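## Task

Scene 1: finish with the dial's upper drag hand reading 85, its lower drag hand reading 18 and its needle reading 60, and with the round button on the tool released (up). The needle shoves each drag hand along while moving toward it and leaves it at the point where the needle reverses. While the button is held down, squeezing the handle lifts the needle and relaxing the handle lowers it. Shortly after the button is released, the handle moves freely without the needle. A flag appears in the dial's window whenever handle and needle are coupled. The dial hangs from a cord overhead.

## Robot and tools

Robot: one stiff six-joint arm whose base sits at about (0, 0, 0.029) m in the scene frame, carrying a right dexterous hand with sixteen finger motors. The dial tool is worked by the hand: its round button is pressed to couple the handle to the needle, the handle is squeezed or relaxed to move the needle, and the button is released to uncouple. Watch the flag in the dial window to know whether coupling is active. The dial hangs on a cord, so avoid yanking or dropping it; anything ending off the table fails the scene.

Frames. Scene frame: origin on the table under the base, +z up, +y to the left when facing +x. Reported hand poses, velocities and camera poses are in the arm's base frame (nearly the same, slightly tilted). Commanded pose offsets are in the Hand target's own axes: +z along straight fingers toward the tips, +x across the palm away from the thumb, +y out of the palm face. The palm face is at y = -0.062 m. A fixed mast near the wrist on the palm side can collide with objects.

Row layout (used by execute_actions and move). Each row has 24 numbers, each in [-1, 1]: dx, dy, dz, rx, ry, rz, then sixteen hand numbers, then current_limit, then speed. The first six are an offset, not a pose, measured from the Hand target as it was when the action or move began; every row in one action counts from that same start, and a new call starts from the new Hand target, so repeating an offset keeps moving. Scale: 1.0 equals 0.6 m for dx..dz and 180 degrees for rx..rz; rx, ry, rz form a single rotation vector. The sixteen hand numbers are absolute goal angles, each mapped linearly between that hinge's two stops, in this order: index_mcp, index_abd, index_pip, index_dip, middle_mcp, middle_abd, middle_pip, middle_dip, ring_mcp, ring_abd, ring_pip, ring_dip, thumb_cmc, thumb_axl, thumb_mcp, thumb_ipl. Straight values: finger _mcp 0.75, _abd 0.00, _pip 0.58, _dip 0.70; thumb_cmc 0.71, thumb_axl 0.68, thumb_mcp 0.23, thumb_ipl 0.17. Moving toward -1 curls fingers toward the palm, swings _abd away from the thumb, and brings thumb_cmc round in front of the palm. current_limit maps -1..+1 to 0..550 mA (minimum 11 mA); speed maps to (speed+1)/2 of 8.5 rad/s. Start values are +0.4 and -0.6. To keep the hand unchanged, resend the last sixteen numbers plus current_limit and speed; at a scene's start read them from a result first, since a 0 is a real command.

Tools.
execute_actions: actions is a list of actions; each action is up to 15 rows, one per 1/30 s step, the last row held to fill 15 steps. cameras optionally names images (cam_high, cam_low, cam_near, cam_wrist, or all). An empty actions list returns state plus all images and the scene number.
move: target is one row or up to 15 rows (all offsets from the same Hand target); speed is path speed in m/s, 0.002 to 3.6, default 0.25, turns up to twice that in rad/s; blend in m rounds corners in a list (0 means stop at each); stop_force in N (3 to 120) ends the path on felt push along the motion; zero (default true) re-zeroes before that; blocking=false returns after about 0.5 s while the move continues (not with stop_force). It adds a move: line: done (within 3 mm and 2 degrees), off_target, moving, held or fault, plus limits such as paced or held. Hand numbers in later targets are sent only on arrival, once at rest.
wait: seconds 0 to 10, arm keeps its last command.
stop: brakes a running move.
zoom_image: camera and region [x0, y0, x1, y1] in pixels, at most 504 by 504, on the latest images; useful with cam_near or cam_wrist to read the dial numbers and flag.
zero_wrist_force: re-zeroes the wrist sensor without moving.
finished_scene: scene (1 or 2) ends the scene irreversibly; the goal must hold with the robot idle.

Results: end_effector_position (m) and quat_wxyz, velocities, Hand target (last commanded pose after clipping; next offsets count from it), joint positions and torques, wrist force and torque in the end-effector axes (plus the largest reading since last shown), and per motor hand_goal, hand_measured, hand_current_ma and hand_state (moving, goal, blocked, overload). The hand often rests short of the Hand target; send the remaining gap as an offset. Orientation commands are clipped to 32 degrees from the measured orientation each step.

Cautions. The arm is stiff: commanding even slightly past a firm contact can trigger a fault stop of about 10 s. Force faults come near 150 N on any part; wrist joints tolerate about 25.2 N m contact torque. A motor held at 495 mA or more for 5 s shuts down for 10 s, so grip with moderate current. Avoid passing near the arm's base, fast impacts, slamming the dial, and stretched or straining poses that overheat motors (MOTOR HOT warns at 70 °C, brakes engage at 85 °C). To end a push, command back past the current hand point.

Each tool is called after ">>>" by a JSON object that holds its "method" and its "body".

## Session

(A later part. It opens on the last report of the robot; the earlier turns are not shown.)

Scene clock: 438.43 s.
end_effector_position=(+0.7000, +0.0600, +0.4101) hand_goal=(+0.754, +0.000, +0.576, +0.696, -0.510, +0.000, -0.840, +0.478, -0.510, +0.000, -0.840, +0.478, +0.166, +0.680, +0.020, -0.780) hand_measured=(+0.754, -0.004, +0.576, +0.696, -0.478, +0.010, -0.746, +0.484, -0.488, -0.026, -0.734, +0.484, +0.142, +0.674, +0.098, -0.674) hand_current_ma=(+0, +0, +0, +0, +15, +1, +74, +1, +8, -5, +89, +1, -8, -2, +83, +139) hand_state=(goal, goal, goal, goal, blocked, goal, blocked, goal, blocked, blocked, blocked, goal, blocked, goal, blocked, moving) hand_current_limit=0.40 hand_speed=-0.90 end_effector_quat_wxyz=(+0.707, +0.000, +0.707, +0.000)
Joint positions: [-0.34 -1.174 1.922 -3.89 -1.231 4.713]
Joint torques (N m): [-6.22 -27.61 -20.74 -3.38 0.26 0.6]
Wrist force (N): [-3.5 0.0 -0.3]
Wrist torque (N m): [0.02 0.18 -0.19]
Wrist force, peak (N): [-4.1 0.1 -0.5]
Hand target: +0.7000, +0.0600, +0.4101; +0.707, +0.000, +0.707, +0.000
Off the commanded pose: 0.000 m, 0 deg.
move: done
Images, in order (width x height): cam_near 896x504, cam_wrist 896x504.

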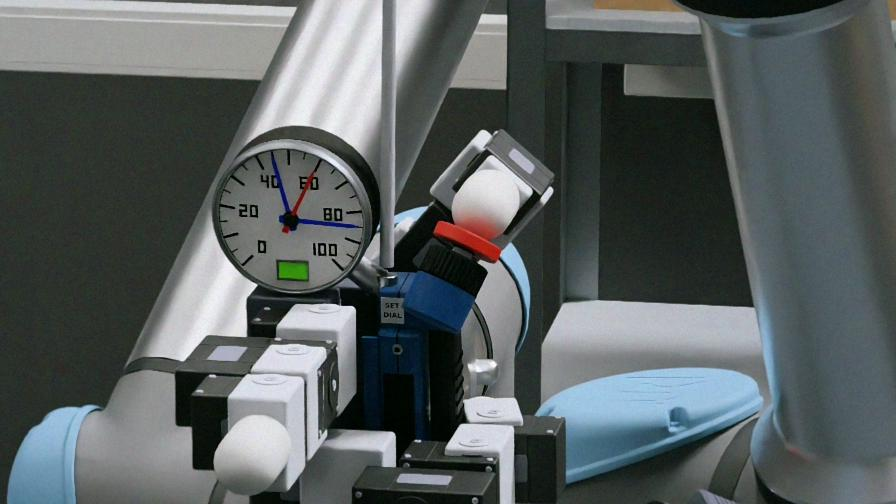

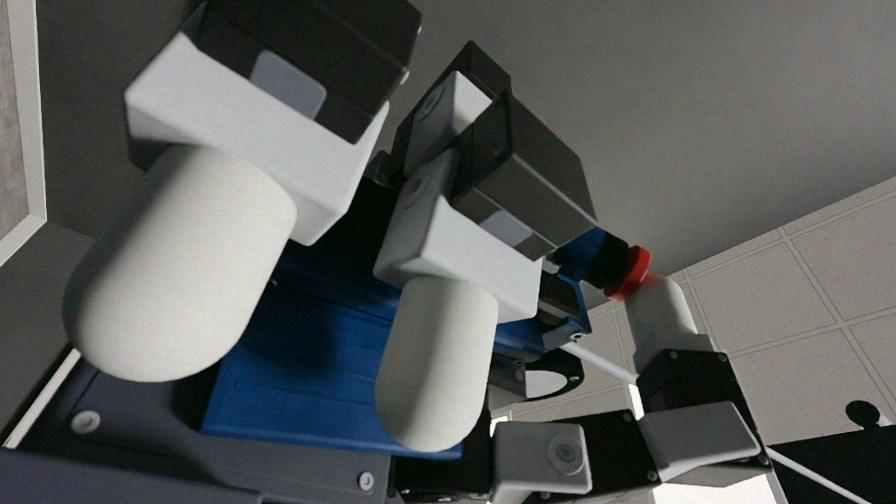

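>>> {"method": "move", "body": {"target": [[0,0,0,0,0,0, 0.754,0,0.576,0.696, -0.51,0,-0.54,0.478, -0.51,0,-0.51,0.478, 0.165,0.68,0.02,-0.82, 0.4,-0.9]], "cameras": ["cam_near","cam_wrist"]}}

>>> {"method": "zoom_image", "body": {"camera": "cam_near", "region": [220, 120, 580, 330]}}

Scene clock: 445.40 s.
end_effector_position=(+0.7000, +0.0600, +0.4101) hand_goal=(+0.754, +0.000, +0.576, +0.696, -0.510, +0.000, -0.540, +0.478, -0.510, +0.000, -0.510, +0.478, +0.166, +0.680, +0.020, -0.820) hand_measured=(+0.754, -0.004, +0.576, +0.696, -0.482, +0.006, -0.530, +0.484, -0.478, -0.026, -0.496, +0.484, +0.144, +0.670, +0.098, -0.696) hand_current_ma=(+0, +0, +0, +0, +12, +1, +2, +1, +15, -5, +3, +1, -8, -3, +83, +179) hand_state=(goal, goal, goal, goal, blocked, goal, goal, goal, blocked, blocked, goal, goal, blocked, goal, blocked, blocked) hand_current_limit=0.40 hand_speed=-0.90 end_effector_quat_wxyz=(+0.707, +0.000, +0.707, +0.000)
Joint positions: [-0.34 -1.174 1.922 -3.89 -1.231 4.713]
Joint torques (N m): [-5.84 -26.58 -21 -3.39 0.31 0.57]
Wrist force (N): [-3.9 -0.1 -0.2]
Wrist torque (N m): [0.00 0.21 -0.21]
Wrist force, peak (N): [-4.0 -0.2 -0.5]
Hand target: +0.7000, +0.0600, +0.4101; +0.707, +0.000, +0.707, +0.000
Off the commanded pose: 0.000 m, 0 deg.
move: done
Images, in order (width x height): cam_near 896x504, cam_wrist 896x504.

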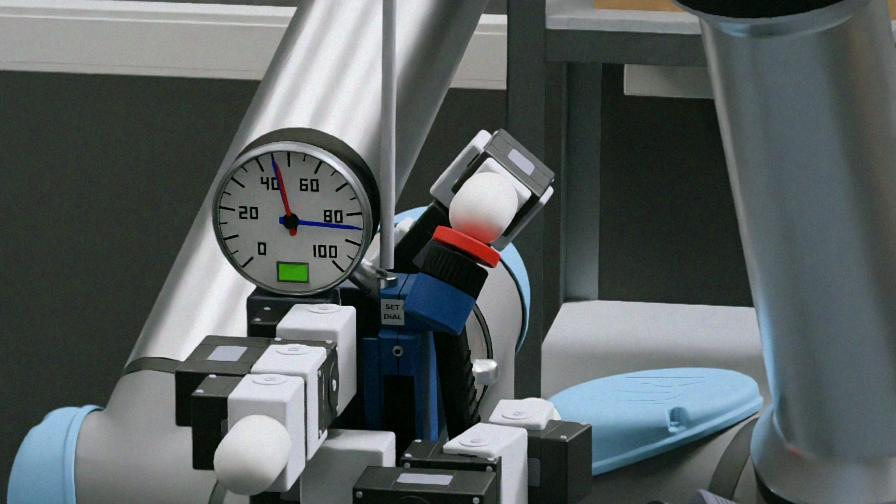

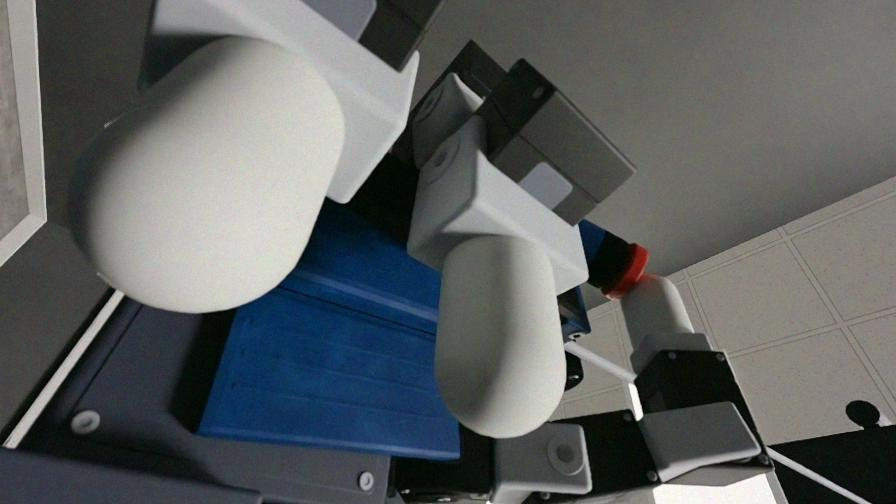

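Scaled by 1.400 from the camera's 896x504 image, which has a finer 1280x720 frame.

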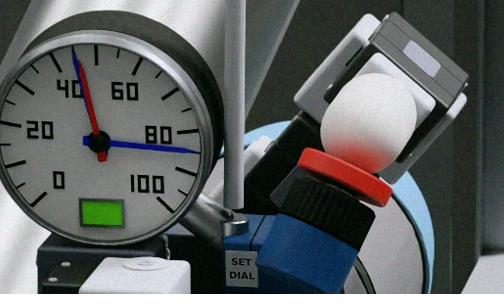

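>>> {"method": "move", "body": {"target": [[0,0,0,0,0,0, 0.754,0,0.576,0.696, -0.51,0,-0.54,0.478, -0.51,0,-0.51,0.478, 0.165,0.68,0.18,-0.60, 0.4,-0.9]], "cameras": ["cam_near","cam_wrist"]}}

>>> {"method": "zoom_image", "body": {"camera": "cam_near", "region": [210, 130, 380, 300]}}

Scene clock: 452.03 s.
end_effector_position=(+0.7000, +0.0600, +0.4101) hand_goal=(+0.754, +0.000, +0.576, +0.696, -0.510, +0.000, -0.540, +0.478, -0.510, +0.000, -0.510, +0.478, +0.166, +0.680, +0.180, -0.600) hand_measured=(+0.754, -0.004, +0.576, +0.696, -0.482, +0.006, -0.528, +0.484, -0.478, -0.026, -0.496, +0.484, +0.156, +0.678, +0.174, -0.608) hand_current_ma=(+0, +0, +0, +0, +12, +1, +3, +1, +15, -5, +4, +1, -2, +0, -2, -2) hand_state=(goal, goal, goal, goal, blocked, goal, goal, goal, blocked, blocked, goal, goal, goal, goal, goal, goal) hand_current_limit=0.40 hand_speed=-0.90 end_effector_quat_wxyz=(+0.707, +0.000, +0.707, +0.000)
Joint positions: [-0.34 -1.174 1.922 -3.89 -1.231 4.713]
Joint torques (N m): [-5.86 -27.17 -20.53 -3.28 0.84 0.46]
Wrist force (N): [-3.4 -0.1 -0.3]
Wrist torque (N m): [-0.01 0.17 -0.19]
Wrist force, peak (N): [-4.1 0.3 -0.4]
Hand target: +0.7000, +0.0600, +0.4101; +0.707, +0.000, +0.707, +0.000
Off the commanded pose: 0.000 m, 0 deg.
move: done
Images, in order (width x height): cam_near 896x504, cam_wrist 896x504.

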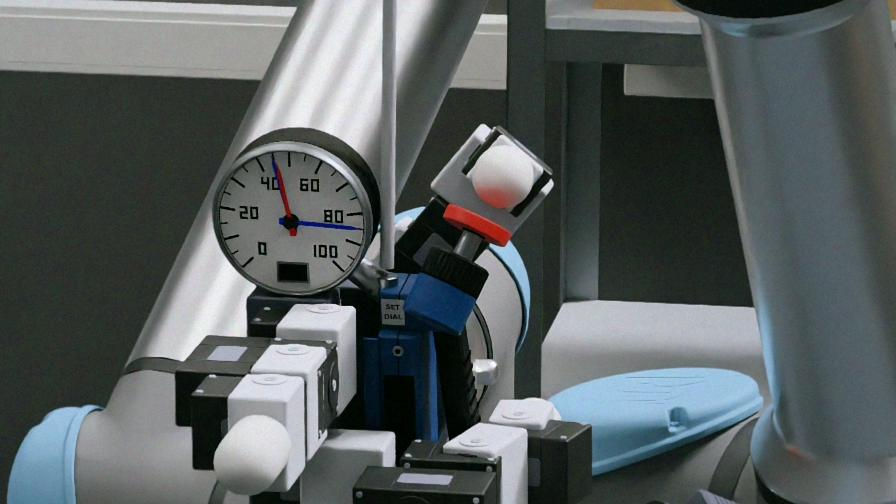

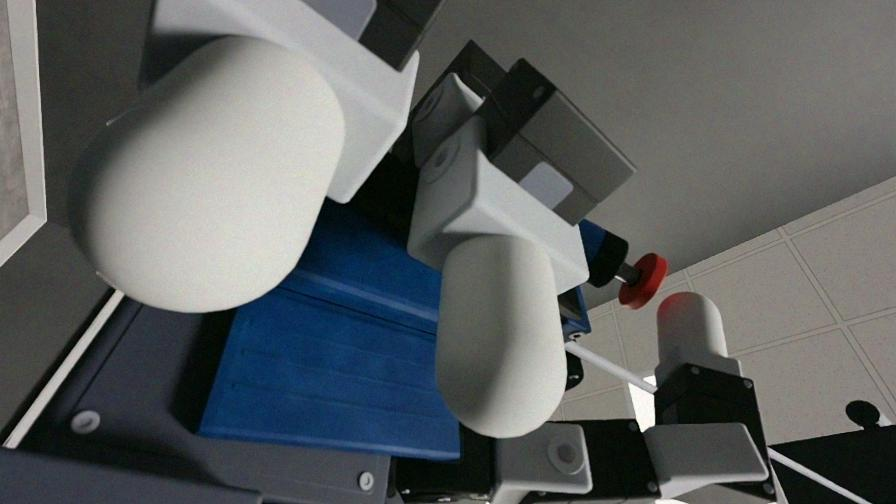

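Scaled by 2.965 from the camera's 896x504 image, which has a finer 1280x720 frame.

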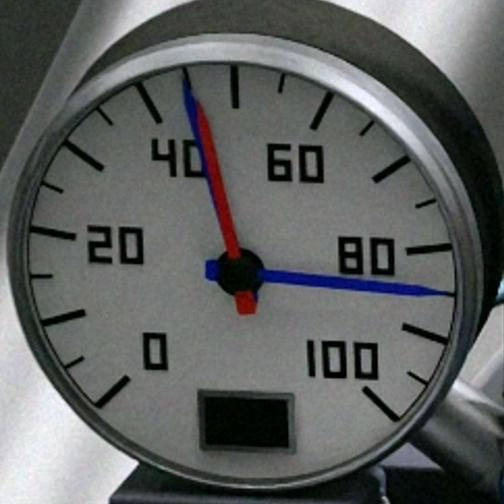

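>>> {"method": "move", "body": {"target": [[0,0,0,0,0,0, 0.754,0,0.576,0.696, -0.54,0,-0.82,0.478, -0.54,0,-0.80,0.478, 0.165,0.68,0.18,-0.60, 0.4,-0.92],[0,0,0,0,0,0, 0.754,0,0.576,0.696, -0.54,0,-0.82,0.478, -0.54,0,-0.80,0.478, 0.165,0.68,0.02,-0.82, 0.4,-0.9],[0,0,0,0,0,0, 0.754,0,0.576,0.696, -0.51,0,-0.54,0.478, -0.51,0,-0.51,0.478, 0.165,0.68,0.02,-0.82, 0.4,-0.92]], "cameras": ["cam_near","cam_wrist"]}}

>>> {"method": "zoom_image", "body": {"camera": "cam_near", "region": [210, 130, 380, 300]}}

Scene clock: 464.47 s.
end_effector_position=(+0.7000, +0.0600, +0.4101) hand_goal=(+0.754, +0.000, +0.576, +0.696, -0.510, +0.000, -0.540, +0.478, -0.510, +0.000, -0.510, +0.478, +0.166, +0.680, +0.020, -0.820) hand_measured=(+0.754, -0.004, +0.576, +0.696, -0.484, +0.006, -0.532, +0.484, -0.484, -0.026, -0.494, +0.484, +0.150, +0.670, +0.102, -0.706) hand_current_ma=(+0, +0, +0, +0, +11, +1, +1, +1, +11, -5, +4, +1, -5, -3, +90, +159) hand_state=(goal, goal, goal, goal, blocked, goal, goal, goal, blocked, blocked, goal, goal, goal, goal, blocked, blocked) hand_current_limit=0.40 hand_speed=-0.92 end_effector_quat_wxyz=(+0.707, +0.000, +0.707, +0.000)
Joint positions: [-0.34 -1.174 1.922 -3.89 -1.231 4.713]
Joint torques (N m): [-6.3 -28.36 -21.22 -3.27 0.74 0.59]
Wrist force (N): [-3.5 0.2 -0.2]
Wrist torque (N m): [0.04 0.18 -0.19]
Wrist force, peak (N): [-3.9 -0.3 -0.5]
Hand target: +0.7000, +0.0600, +0.4101; +0.707, +0.000, +0.707, +0.000
Off the commanded pose: 0.000 m, 0 deg.
move: done
Images, in order (width x height): cam_near 896x504, cam_wrist 896x504.

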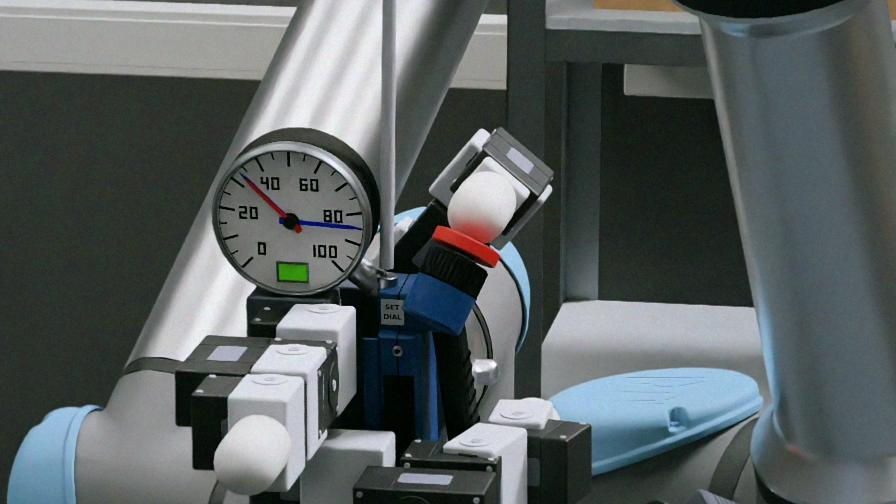

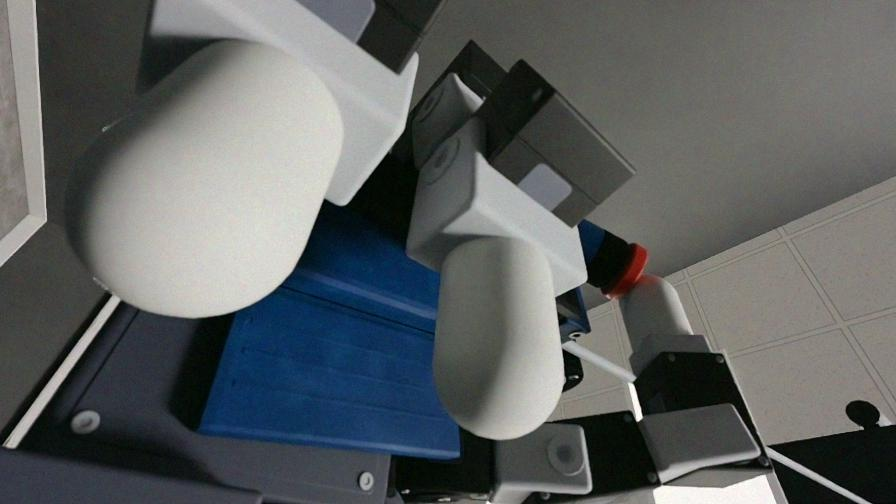

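Scaled by 2.965 from the camera's 896x504 image, which has a finer 1280x720 frame.

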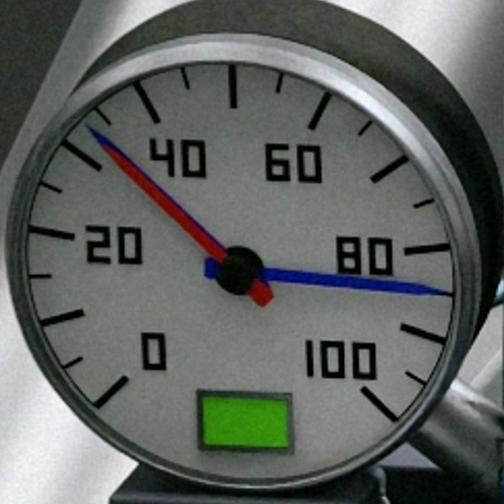

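>>> {"method": "move", "body": {"target": [[0,0,0,0,0,0, 0.754,0,0.576,0.696, -0.51,0,-0.54,0.478, -0.51,0,-0.51,0.478, 0.165,0.68,0.18,-0.60, 0.4,-0.9],[0,0,0,0,0,0, 0.754,0,0.576,0.696, -0.53,0,-0.88,0.478, -0.53,0,-0.86,0.478, 0.165,0.68,0.18,-0.60, 0.4,-0.9],[0,0,0,0,0,0, 0.754,0,0.576,0.696, -0.53,0,-0.86,0.478, -0.53,0,-0.84,0.478, 0.165,0.68,0.02,-0.82, 0.4,-0.9],[0,0,0,0,0,0, 0.754,0,0.576,0.696, -0.51,0,-0.61,0.478, -0.51,0,-0.58,0.478, 0.165,0.68,0.02,-0.82, 0.4,-0.9]], "cameras": ["cam_near","cam_wrist"]}}

>>> {"method": "zoom_image", "body": {"camera": "cam_near", "region": [210, 130, 380, 300]}}

Scene clock: 479.83 s.
end_effector_position=(+0.7000, +0.0600, +0.4101) hand_goal=(+0.754, +0.000, +0.576, +0.696, -0.510, +0.000, -0.610, +0.478, -0.510, +0.000, -0.580, +0.478, +0.166, +0.680, +0.020, -0.820) hand_measured=(+0.754, -0.004, +0.576, +0.696, -0.482, +0.012, -0.600, +0.484, -0.482, -0.026, -0.564, +0.484, +0.152, +0.672, +0.102, -0.708) hand_current_ma=(+0, +0, +0, +0, +12, +1, +2, +1, +12, -5, +4, +1, -4, -2, +89, +153) hand_state=(goal, goal, goal, goal, blocked, goal, goal, goal, blocked, blocked, goal, goal, goal, goal, blocked, blocked) hand_current_limit=0.40 hand_speed=-0.90 end_effector_quat_wxyz=(+0.707, +0.000, +0.707, +0.000)
Joint positions: [-0.34 -1.174 1.922 -3.89 -1.231 4.713]
Joint torques (N m): [-5.67 -28.03 -20.26 -3 0.79 0.55]
Wrist force (N): [-3.7 0.1 -0.4]
Wrist torque (N m): [0.03 0.17 -0.18]
Wrist force, peak (N): [-4.0 -0.4 -0.6]
Hand target: +0.7000, +0.0600, +0.4101; +0.707, +0.000, +0.707, +0.000
Off the commanded pose: 0.000 m, 0 deg.
move: done
Images, in order (width x height): cam_near 896x504, cam_wrist 896x504.

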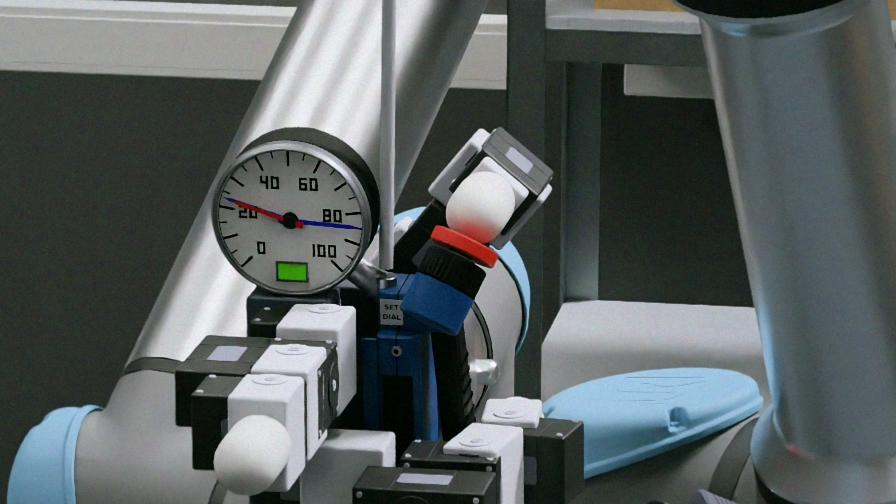

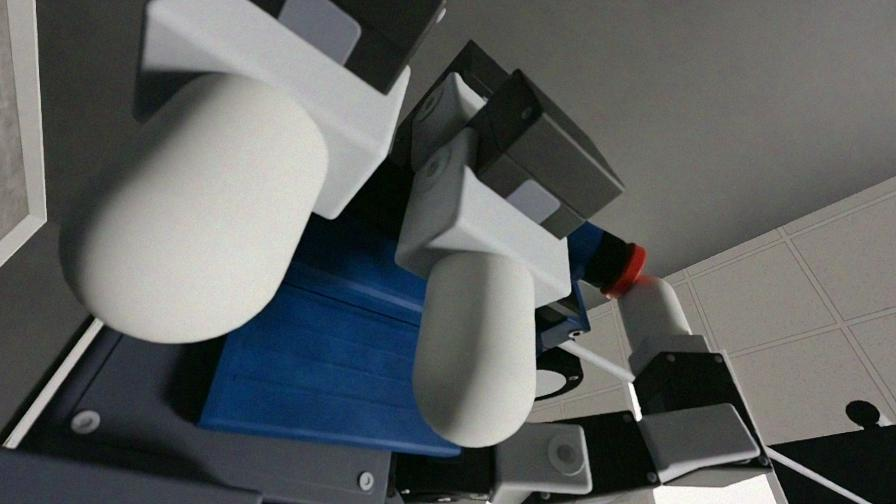

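Scaled by 2.965 from the camera's 896x504 image, which has a finer 1280x720 frame.

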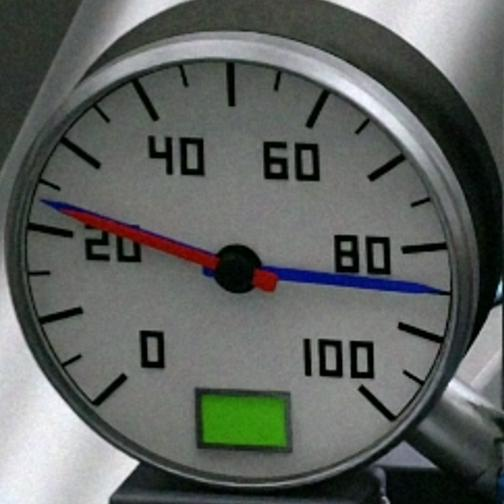

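>>> {"method": "move", "body": {"target": [0,0,0,0,0,0, 0.754,0,0.576,0.696, -0.51,0,-0.57,0.478, -0.51,0,-0.54,0.478, 0.165,0.68,0.02,-0.82, 0.4,-0.95], "cameras": ["cam_near"]}}

>>> {"method": "zoom_image", "body": {"camera": "cam_near", "region": [210, 130, 380, 300]}}

Scene clock: 489.40 s.
end_effector_position=(+0.7000, +0.0600, +0.4101) hand_goal=(+0.754, +0.000, +0.576, +0.696, -0.510, +0.000, -0.570, +0.478, -0.510, +0.000, -0.540, +0.478, +0.166, +0.680, +0.020, -0.820) hand_measured=(+0.754, -0.004, +0.576, +0.696, -0.482, +0.012, -0.564, +0.484, -0.482, -0.026, -0.524, +0.484, +0.152, +0.672, +0.102, -0.708) hand_current_ma=(+0, +0, +0, +0, +12, +1, +1, +1, +12, -5, +4, +1, -4, -2, +89, +152) hand_state=(goal, goal, goal, goal, blocked, goal, goal, goal, blocked, blocked, goal, goal, goal, goal, blocked, blocked) hand_current_limit=0.40 hand_speed=-0.95 end_effector_quat_wxyz=(+0.707, +0.000, +0.707, +0.000)
Joint positions: [-0.34 -1.174 1.922 -3.89 -1.231 4.713]
Joint torques (N m): [-5.58 -26.58 -21.55 -3.18 0.67 0.51]
Wrist force (N): [-3.5 -0.1 -0.4]
Wrist torque (N m): [0.01 0.17 -0.19]
Wrist force, peak (N): [-4.0 0.1 -0.5]
Hand target: +0.7000, +0.0600, +0.4101; +0.707, +0.000, +0.707, +0.000
Off the commanded pose: 0.000 m, 0 deg.
move: done
Images, in order (width x height): cam_near 896x504.

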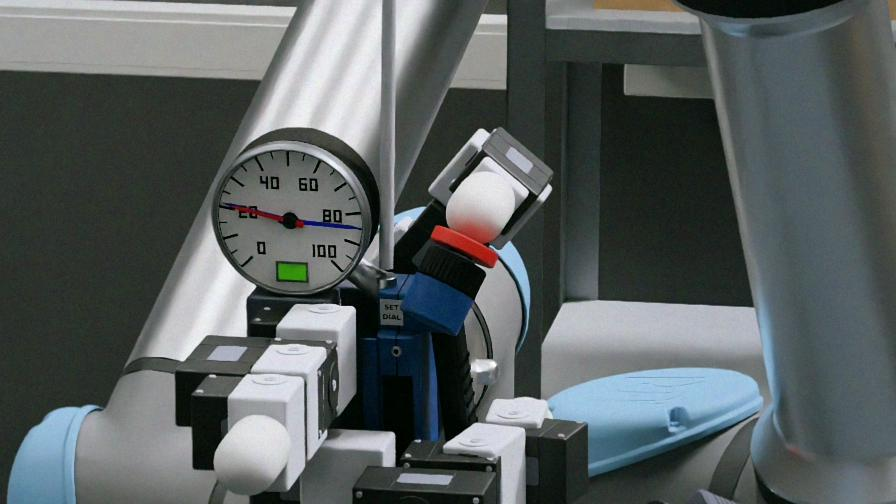

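Scaled by 2.965 from the camera's 896x504 image, which has a finer 1280x720 frame.

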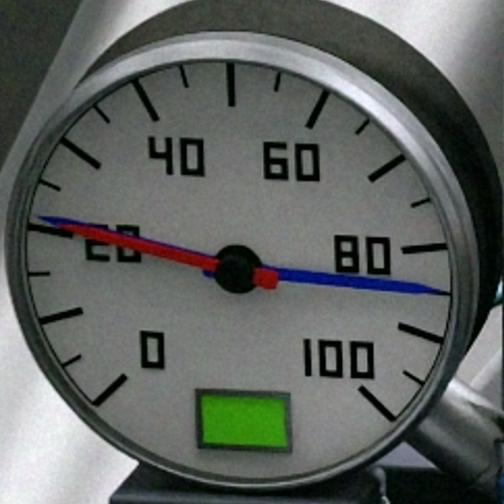

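>>> {"method": "move", "body": {"target": [0,0,0,0,0,0, 0.754,0,0.576,0.696, -0.51,0,-0.54,0.478, -0.51,0,-0.51,0.478, 0.165,0.68,0.02,-0.82, 0.4,-0.96], "cameras": ["cam_near"]}}

>>> {"method": "zoom_image", "body": {"camera": "cam_near", "region": [210, 130, 380, 300]}}

Scene clock: 494.93 s.
end_effector_position=(+0.7000, +0.0600, +0.4101) hand_goal=(+0.754, +0.000, +0.576, +0.696, -0.510, +0.000, -0.540, +0.478, -0.510, +0.000, -0.510, +0.478, +0.166, +0.680, +0.020, -0.820) hand_measured=(+0.754, -0.004, +0.576, +0.696, -0.482, +0.012, -0.536, +0.484, -0.482, -0.026, -0.494, +0.484, +0.152, +0.672, +0.102, -0.708) hand_current_ma=(+0, +0, +0, +0, +12, +1, +1, +1, +12, -5, +5, +1, -4, -2, +89, +152) hand_state=(goal, goal, goal, goal, blocked, goal, goal, goal, blocked, blocked, goal, goal, goal, goal, blocked, blocked) hand_current_limit=0.40 hand_speed=-0.96 end_effector_quat_wxyz=(+0.707, +0.000, +0.707, +0.000)
Joint positions: [-0.34 -1.174 1.922 -3.89 -1.231 4.713]
Joint torques (N m): [-4.26 -26.9 -19.54 -3 0.78 0.89]
Wrist force (N): [-3.2 0.1 0.0]
Wrist torque (N m): [0.00 0.11 -0.15]
Wrist force, peak (N): [-4.0 0.1 -0.4]
Hand target: +0.7000, +0.0600, +0.4101; +0.707, +0.000, +0.707, +0.000
Off the commanded pose: 0.000 m, 0 deg.
move: done
Images, in order (width x height): cam_near 896x504.

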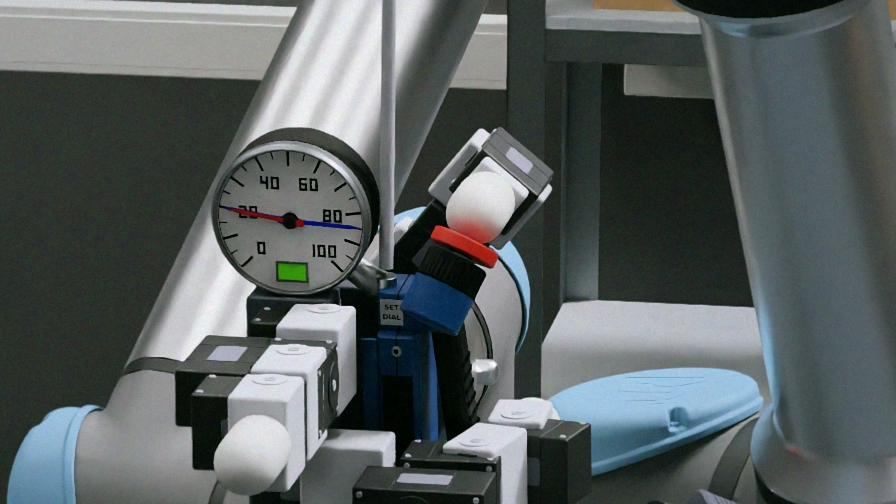

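Scaled by 2.965 from the camera's 896x504 image, which has a finer 1280x720 frame.

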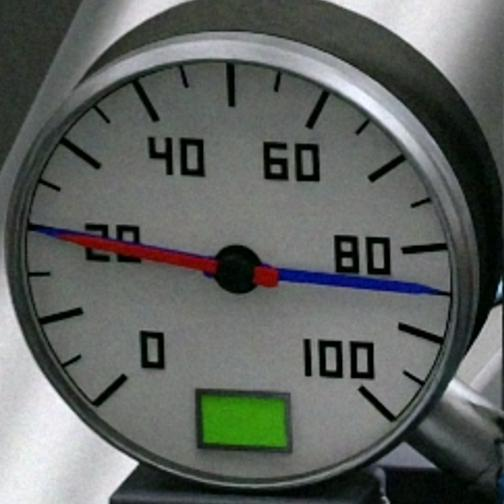

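>>> {"method": "move", "body": {"target": [0,0,0,0,0,0, 0.754,0,0.576,0.696, -0.51,0,-0.515,0.478, -0.51,0,-0.49,0.478, 0.165,0.68,0.02,-0.82, 0.4,-0.96], "cameras": ["cam_near"]}}

>>> {"method": "zoom_image", "body": {"camera": "cam_near", "region": [210, 130, 380, 300]}}

Scene clock: 502.53 s.
end_effector_position=(+0.7000, +0.0600, +0.4101) hand_goal=(+0.754, +0.000, +0.576, +0.696, -0.510, +0.000, -0.514, +0.478, -0.510, +0.000, -0.490, +0.478, +0.166, +0.680, +0.020, -0.820) hand_measured=(+0.754, -0.004, +0.576, +0.696, -0.484, +0.006, -0.514, +0.484, -0.482, -0.026, -0.476, +0.484, +0.152, +0.672, +0.102, -0.708) hand_current_ma=(+0, +0, +0, +0, +11, +0, +0, +1, +12, -5, +4, +1, -4, -2, +89, +152) hand_state=(goal, goal, goal, goal, blocked, goal, goal, goal, blocked, blocked, goal, goal, goal, goal, blocked, blocked) hand_current_limit=0.40 hand_speed=-0.96 end_effector_quat_wxyz=(+0.707, +0.000, +0.707, +0.000)
Joint positions: [-0.34 -1.174 1.922 -3.89 -1.231 4.713]
Joint torques (N m): [-4.65 -28.12 -20.63 -2.88 0.7 0.62]
Wrist force (N): [-3.5 0.1 -0.2]
Wrist torque (N m): [0.03 0.16 -0.18]
Wrist force, peak (N): [-4.2 -0.2 -0.3]
Hand target: +0.7000, +0.0600, +0.4101; +0.707, +0.000, +0.707, +0.000
Off the commanded pose: 0.000 m, 0 deg.
move: done
Images, in order (width x height): cam_near 896x504.

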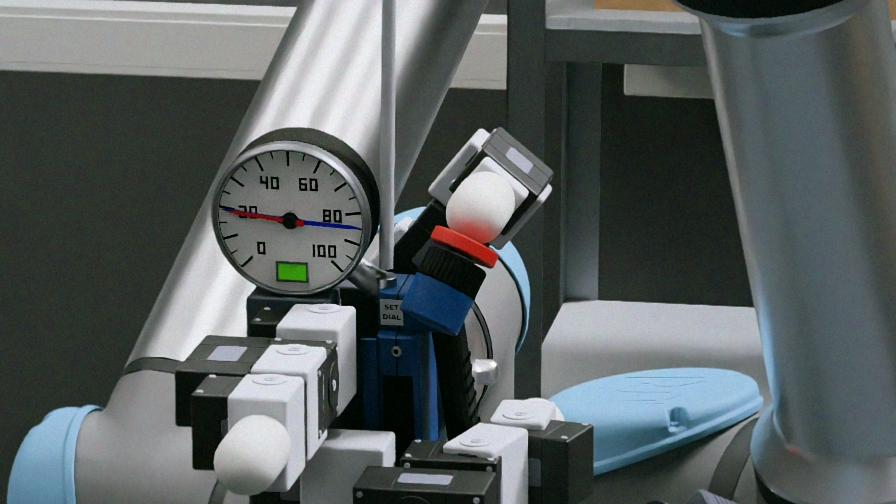

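Scaled by 2.965 from the camera's 896x504 image, which has a finer 1280x720 frame.

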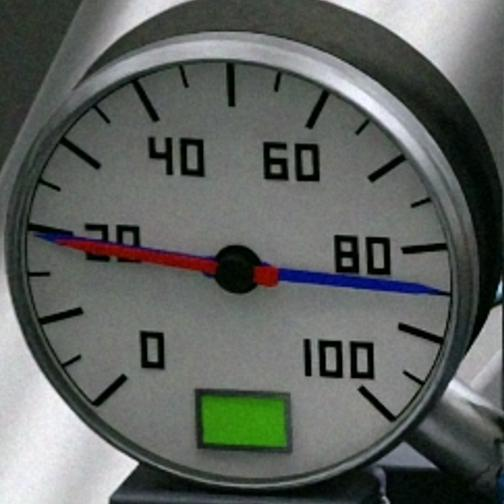

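>>> {"method": "move", "body": {"target": [0,0,0,0,0,0, 0.754,0,0.576,0.696, -0.51,0,-0.488,0.478, -0.51,0,-0.475,0.478, 0.165,0.68,0.02,-0.82, 0.4,-0.96], "cameras": ["cam_near"]}}

>>> {"method": "zoom_image", "body": {"camera": "cam_near", "region": [210, 130, 380, 300]}}

Scene clock: 507.83 s.
end_effector_position=(+0.7000, +0.0600, +0.4101) hand_goal=(+0.754, +0.000, +0.576, +0.696, -0.510, +0.000, -0.488, +0.478, -0.510, +0.000, -0.474, +0.478, +0.166, +0.680, +0.020, -0.820) hand_measured=(+0.754, -0.004, +0.576, +0.696, -0.490, +0.002, -0.492, +0.484, -0.482, -0.026, -0.470, +0.484, +0.152, +0.672, +0.102, -0.708) hand_current_ma=(+0, +0, +0, +0, +7, +0, -1, +1, +12, -5, +0, +1, -4, -2, +89, +152) hand_state=(goal, goal, goal, goal, goal, goal, goal, goal, blocked, blocked, goal, goal, goal, goal, blocked, blocked) hand_current_limit=0.40 hand_speed=-0.96 end_effector_quat_wxyz=(+0.707, +0.000, +0.707, +0.000)
Joint positions: [-0.34 -1.174 1.922 -3.89 -1.231 4.713]
Joint torques (N m): [-4.48 -27.56 -19.02 -2.91 0.71 0.77]
Wrist force (N): [-3.5 0.1 -0.6]
Wrist torque (N m): [0.06 0.17 -0.18]
Wrist force, peak (N): [-4.1 -0.3 -0.2]
Hand target: +0.7000, +0.0600, +0.4101; +0.707, +0.000, +0.707, +0.000
Off the commanded pose: 0.000 m, 0 deg.
move: done
Images, in order (width x height): cam_near 896x504.

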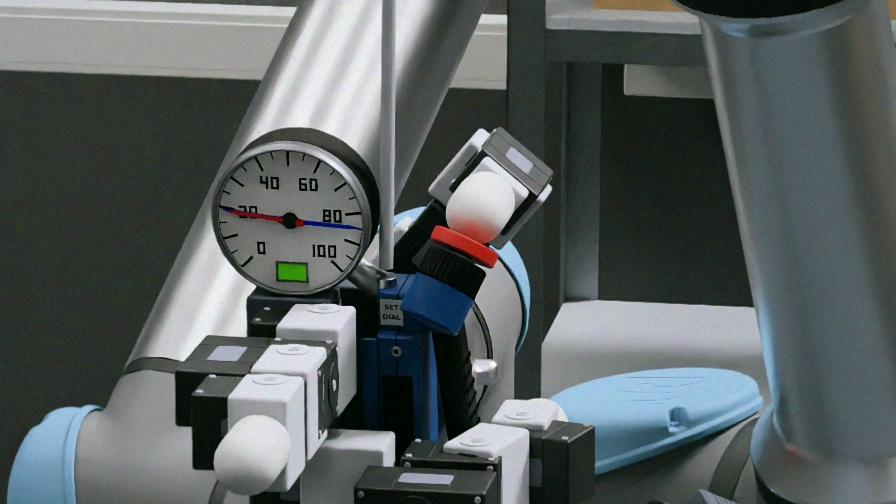

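Scaled by 2.965 from the camera's 896x504 image, which has a finer 1280x720 frame.

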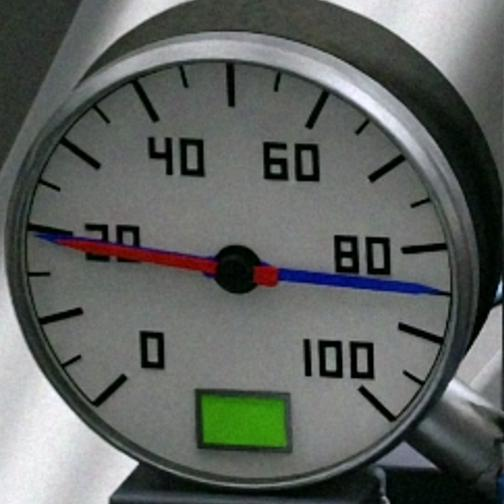

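>>> {"method": "move", "body": {"target": [[0,0,0,0,0,0, 0.754,0,0.576,0.696, -0.51,0,-0.52,0.478, -0.51,0,-0.50,0.478, 0.165,0.68,0.02,-0.82, 0.4,-0.93],[0,0,0,0,0,0, 0.754,0,0.576,0.696, -0.51,0,-0.52,0.478, -0.51,0,-0.50,0.478, 0.165,0.68,0.18,-0.60, 0.4,-0.9],[0,0,0,0,0,0, 0.754,0,0.576,0.696, -0.51,0,-0.70,0.478, -0.51,0,-0.62,0.478, 0.165,0.68,0.18,-0.60, 0.4,-0.93],[0,0,0,0,0,0, 0.754,0,0.576,0.696, -0.51,0,-0.70,0.478, -0.51,0,-0.62,0.478, 0.165,0.68,0.02,-0.82, 0.4,-0.9]], "cameras": ["cam_near"]}}

>>> {"method": "zoom_image", "body": {"camera": "cam_near", "region": [210, 130, 380, 300]}}

Scene clock: 520.50 s.
end_effector_position=(+0.7000, +0.0600, +0.4101) hand_goal=(+0.754, +0.000, +0.576, +0.696, -0.510, +0.000, -0.700, +0.478, -0.510, +0.000, -0.620, +0.478, +0.166, +0.680, +0.020, -0.820) hand_measured=(+0.754, -0.004, +0.576, +0.696, -0.484, +0.006, -0.616, +0.484, -0.484, -0.026, -0.586, +0.484, +0.154, +0.676, +0.098, -0.704) hand_current_ma=(+0, +0, +0, +0, +10, +1, +60, +1, +11, -5, +14, +1, -3, -1, +82, +162) hand_state=(goal, goal, goal, goal, blocked, goal, blocked, goal, blocked, blocked, blocked, goal, goal, goal, blocked, blocked) hand_current_limit=0.40 hand_speed=-0.90 end_effector_quat_wxyz=(+0.707, +0.000, +0.707, +0.000)
Joint positions: [-0.34 -1.174 1.922 -3.89 -1.231 4.713]
Joint torques (N m): [-5.05 -28.84 -19.38 -2.76 0.77 1.11]
Wrist force (N): [-3.6 0.2 -0.3]
Wrist torque (N m): [0.05 0.18 -0.19]
Wrist force, peak (N): [-4.2 0.6 -0.3]
Hand target: +0.7000, +0.0600, +0.4101; +0.707, +0.000, +0.707, +0.000
Off the commanded pose: 0.000 m, 0 deg.
move: done
Images, in order (width x height): cam_near 896x504.

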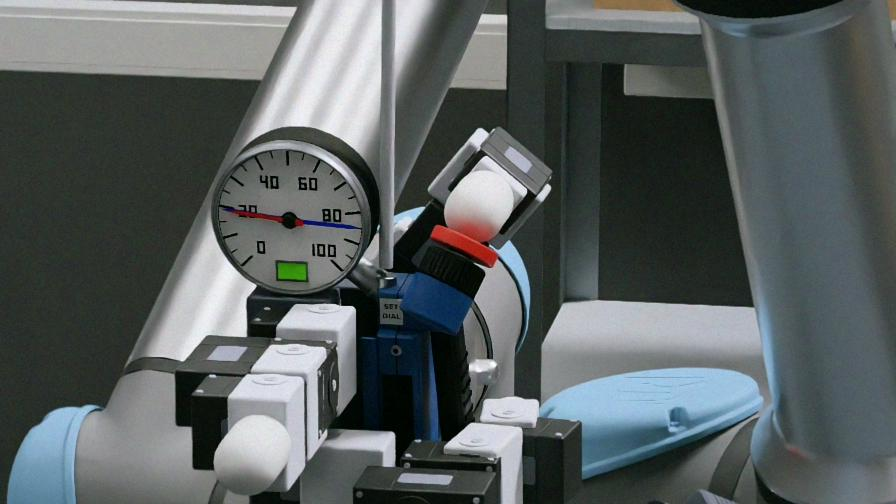

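Scaled by 2.965 from the camera's 896x504 image, which has a finer 1280x720 frame.

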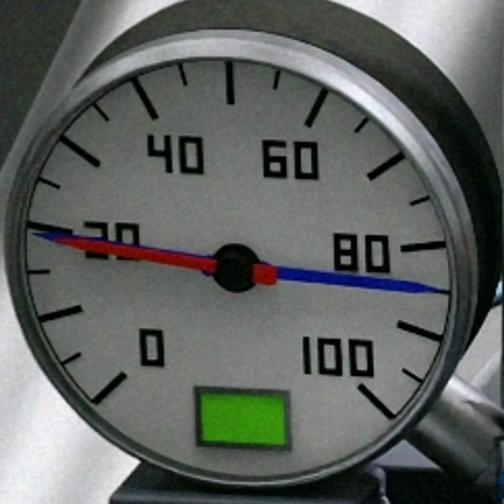

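>>> {"method": "move", "body": {"target": [0,0,0,0,0,0, 0.754,0,0.576,0.696, -0.51,0,-0.615,0.478, -0.51,0,-0.585,0.478, 0.165,0.68,0.02,-0.82, 0.4,-0.97], "cameras": ["cam_near"]}}

>>> {"method": "zoom_image", "body": {"camera": "cam_near", "region": [210, 130, 380, 300]}}

Scene clock: 528.17 s.
end_effector_position=(+0.7000, +0.0600, +0.4101) hand_goal=(+0.754, +0.000, +0.576, +0.696, -0.510, +0.000, -0.614, +0.478, -0.510, +0.000, -0.584, +0.478, +0.166, +0.680, +0.020, -0.820) hand_measured=(+0.754, -0.004, +0.576, +0.696, -0.484, +0.008, -0.616, +0.484, -0.484, -0.026, -0.580, +0.484, +0.154, +0.676, +0.098, -0.704) hand_current_ma=(+0, +0, +0, +0, +11, +1, +13, +1, +11, -5, +1, +1, -3, -1, +82, +162) hand_state=(goal, goal, goal, goal, blocked, goal, moving, goal, blocked, blocked, goal, goal, goal, goal, blocked, blocked) hand_current_limit=0.40 hand_speed=-0.97 end_effector_quat_wxyz=(+0.707, +0.000, +0.707, +0.000)
Joint positions: [-0.34 -1.174 1.922 -3.89 -1.231 4.713]
Joint torques (N m): [-3.87 -27.58 -19.42 -2.93 1.03 0.86]
Wrist force (N): [-3.7 0.2 -0.2]
Wrist torque (N m): [0.03 0.19 -0.19]
Wrist force, peak (N): [-4.1 0.3 -0.1]
Hand target: +0.7000, +0.0600, +0.4101; +0.707, +0.000, +0.707, +0.000
Off the commanded pose: 0.000 m, 0 deg.
move: done
Images, in order (width x height): cam_near 896x504.

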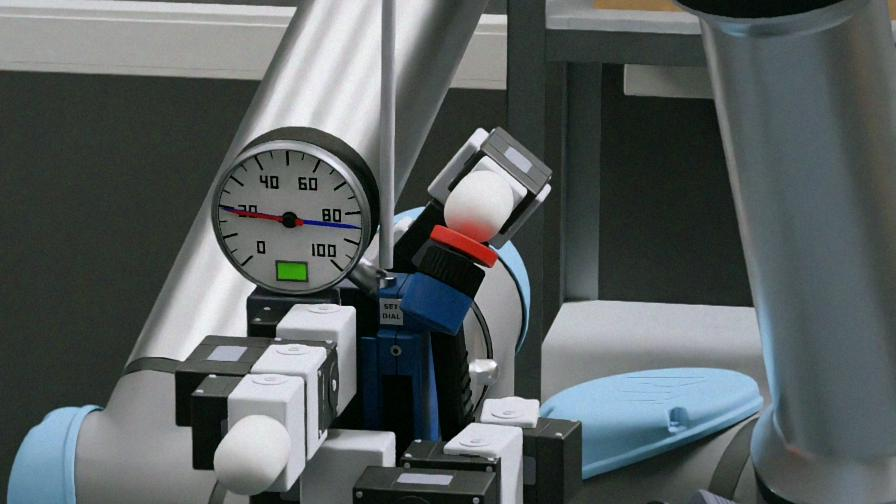

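Scaled by 2.965 from the camera's 896x504 image, which has a finer 1280x720 frame.

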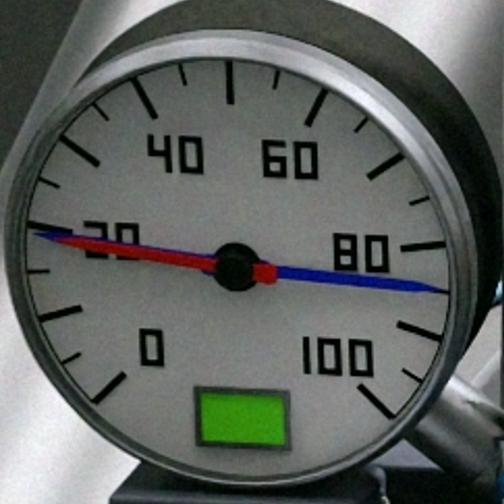

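>>> {"method": "move", "body": {"target": [0,0,0,0,0,0, 0.754,0,0.576,0.696, -0.51,0,-0.603,0.478, -0.51,0,-0.575,0.478, 0.165,0.68,0.02,-0.82, 0.4,-0.97], "cameras": ["cam_near"]}}

>>> {"method": "zoom_image", "body": {"camera": "cam_near", "region": [210, 130, 380, 300]}}

Scene clock: 531.40 s.
end_effector_position=(+0.7000, +0.0600, +0.4101) hand_goal=(+0.754, +0.000, +0.576, +0.696, -0.510, +0.000, -0.602, +0.478, -0.510, +0.000, -0.574, +0.478, +0.166, +0.680, +0.020, -0.820) hand_measured=(+0.754, -0.004, +0.576, +0.696, -0.484, +0.008, -0.592, +0.484, -0.484, -0.026, -0.558, +0.484, +0.154, +0.676, +0.098, -0.706) hand_current_ma=(+0, +0, +0, +0, +11, +1, +2, +1, +11, -5, +5, +1, -3, -1, +82, +159) hand_state=(goal, goal, goal, goal, blocked, goal, goal, goal, blocked, blocked, goal, goal, goal, goal, blocked, blocked) hand_current_limit=0.40 hand_speed=-0.97 end_effector_quat_wxyz=(+0.707, +0.000, +0.707, +0.000)
Joint positions: [-0.34 -1.174 1.922 -3.89 -1.231 4.713]
Joint torques (N m): [-4.53 -28.52 -19.65 -2.78 0.93 0.93]
Wrist force (N): [-3.4 0.0 -0.4]
Wrist torque (N m): [0.02 0.16 -0.17]
Wrist force, peak (N): [-4.1 0.1 -0.2]
Hand target: +0.7000, +0.0600, +0.4101; +0.707, +0.000, +0.707, +0.000
Off the commanded pose: 0.000 m, 0 deg.
move: done
Images, in order (width x height): cam_near 896x504.

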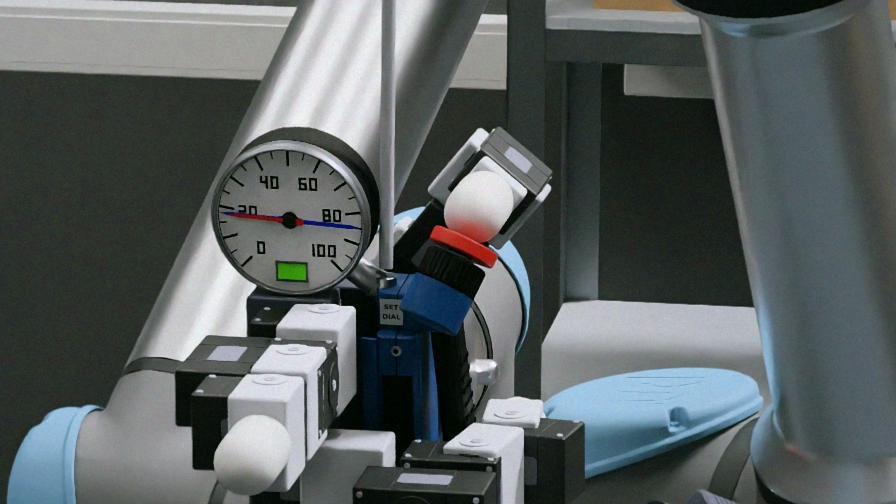

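Scaled by 2.965 from the camera's 896x504 image, which has a finer 1280x720 frame.

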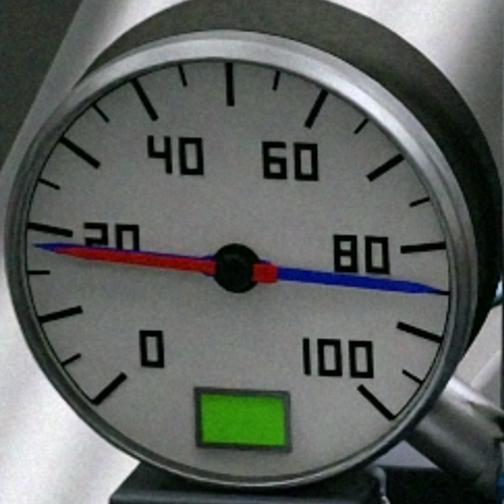

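>>> {"method": "move", "body": {"target": [[0,0,0,0,0,0, 0.754,0,0.576,0.696, -0.53,0,-0.86,0.478, -0.53,0,-0.84,0.478, 0.165,0.68,0.02,-0.82, 0.4,-0.9],[0,0,0,0,0,0, 0.754,0,0.576,0.696, -0.53,0,-0.86,0.478, -0.53,0,-0.84,0.478, 0.165,0.68,0.18,-0.60, 0.4,-0.9],[0,0,0,0,0,0, 0.754,0,0.576,0.696, -0.51,0,-0.52,0.478, -0.51,0,-0.50,0.478, 0.165,0.68,0.18,-0.60, 0.4,-0.9],[0,0,0,0,0,0, 0.754,0,0.576,0.696, -0.51,0,-0.52,0.478, -0.51,0,-0.50,0.478, 0.165,0.68,0.02,-0.82, 0.4,-0.9]], "cameras": ["cam_near"]}}

>>> {"method": "zoom_image", "body": {"camera": "cam_near", "region": [210, 130, 380, 300]}}

Scene clock: 548.63 s.
end_effector_position=(+0.7000, +0.0600, +0.4101) hand_goal=(+0.754, +0.000, +0.576, +0.696, -0.510, +0.000, -0.520, +0.478, -0.510, +0.000, -0.500, +0.478, +0.166, +0.680, +0.020, -0.820) hand_measured=(+0.754, -0.004, +0.576, +0.696, -0.482, +0.006, -0.518, +0.484, -0.482, -0.026, -0.478, +0.484, +0.156, +0.676, +0.100, -0.702) hand_current_ma=(+0, +0, +0, +0, +12, +0, +0, +1, +12, -5, +7, +1, -2, +0, +87, +169) hand_state=(goal, goal, goal, goal, blocked, goal, goal, goal, blocked, blocked, blocked, goal, goal, goal, blocked, blocked) hand_current_limit=0.40 hand_speed=-0.90 end_effector_quat_wxyz=(+0.707, +0.000, +0.707, +0.000)
Joint positions: [-0.34 -1.174 1.922 -3.89 -1.231 4.713]
Joint torques (N m): [-4.35 -27.49 -19.51 -2.7 0.71 1.08]
Wrist force (N): [-3.4 -0.1 0.0]
Wrist torque (N m): [-0.02 0.16 -0.19]
Wrist force, peak (N): [-4.2 0.1 -0.4]
Hand target: +0.7000, +0.0600, +0.4101; +0.707, +0.000, +0.707, +0.000
Off the commanded pose: 0.000 m, 0 deg.
move: done
Images, in order (width x height): cam_near 896x504.

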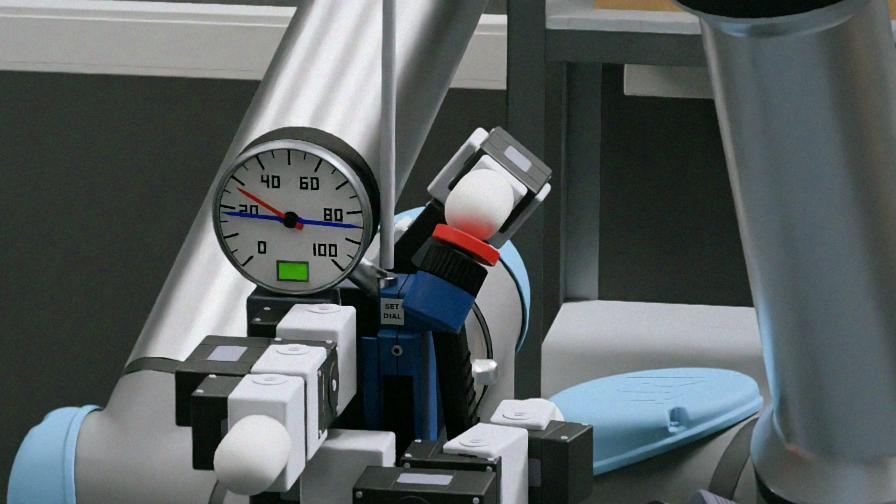

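Scaled by 2.965 from the camera's 896x504 image, which has a finer 1280x720 frame.

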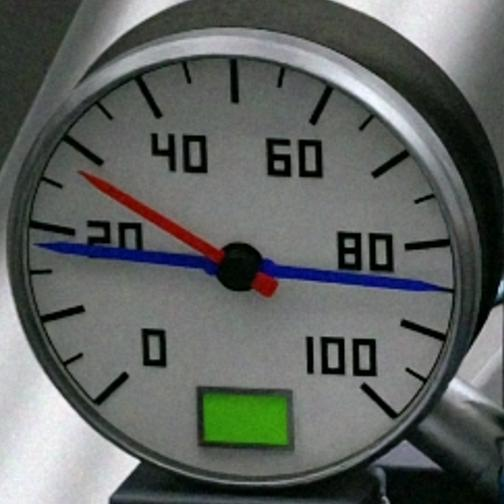

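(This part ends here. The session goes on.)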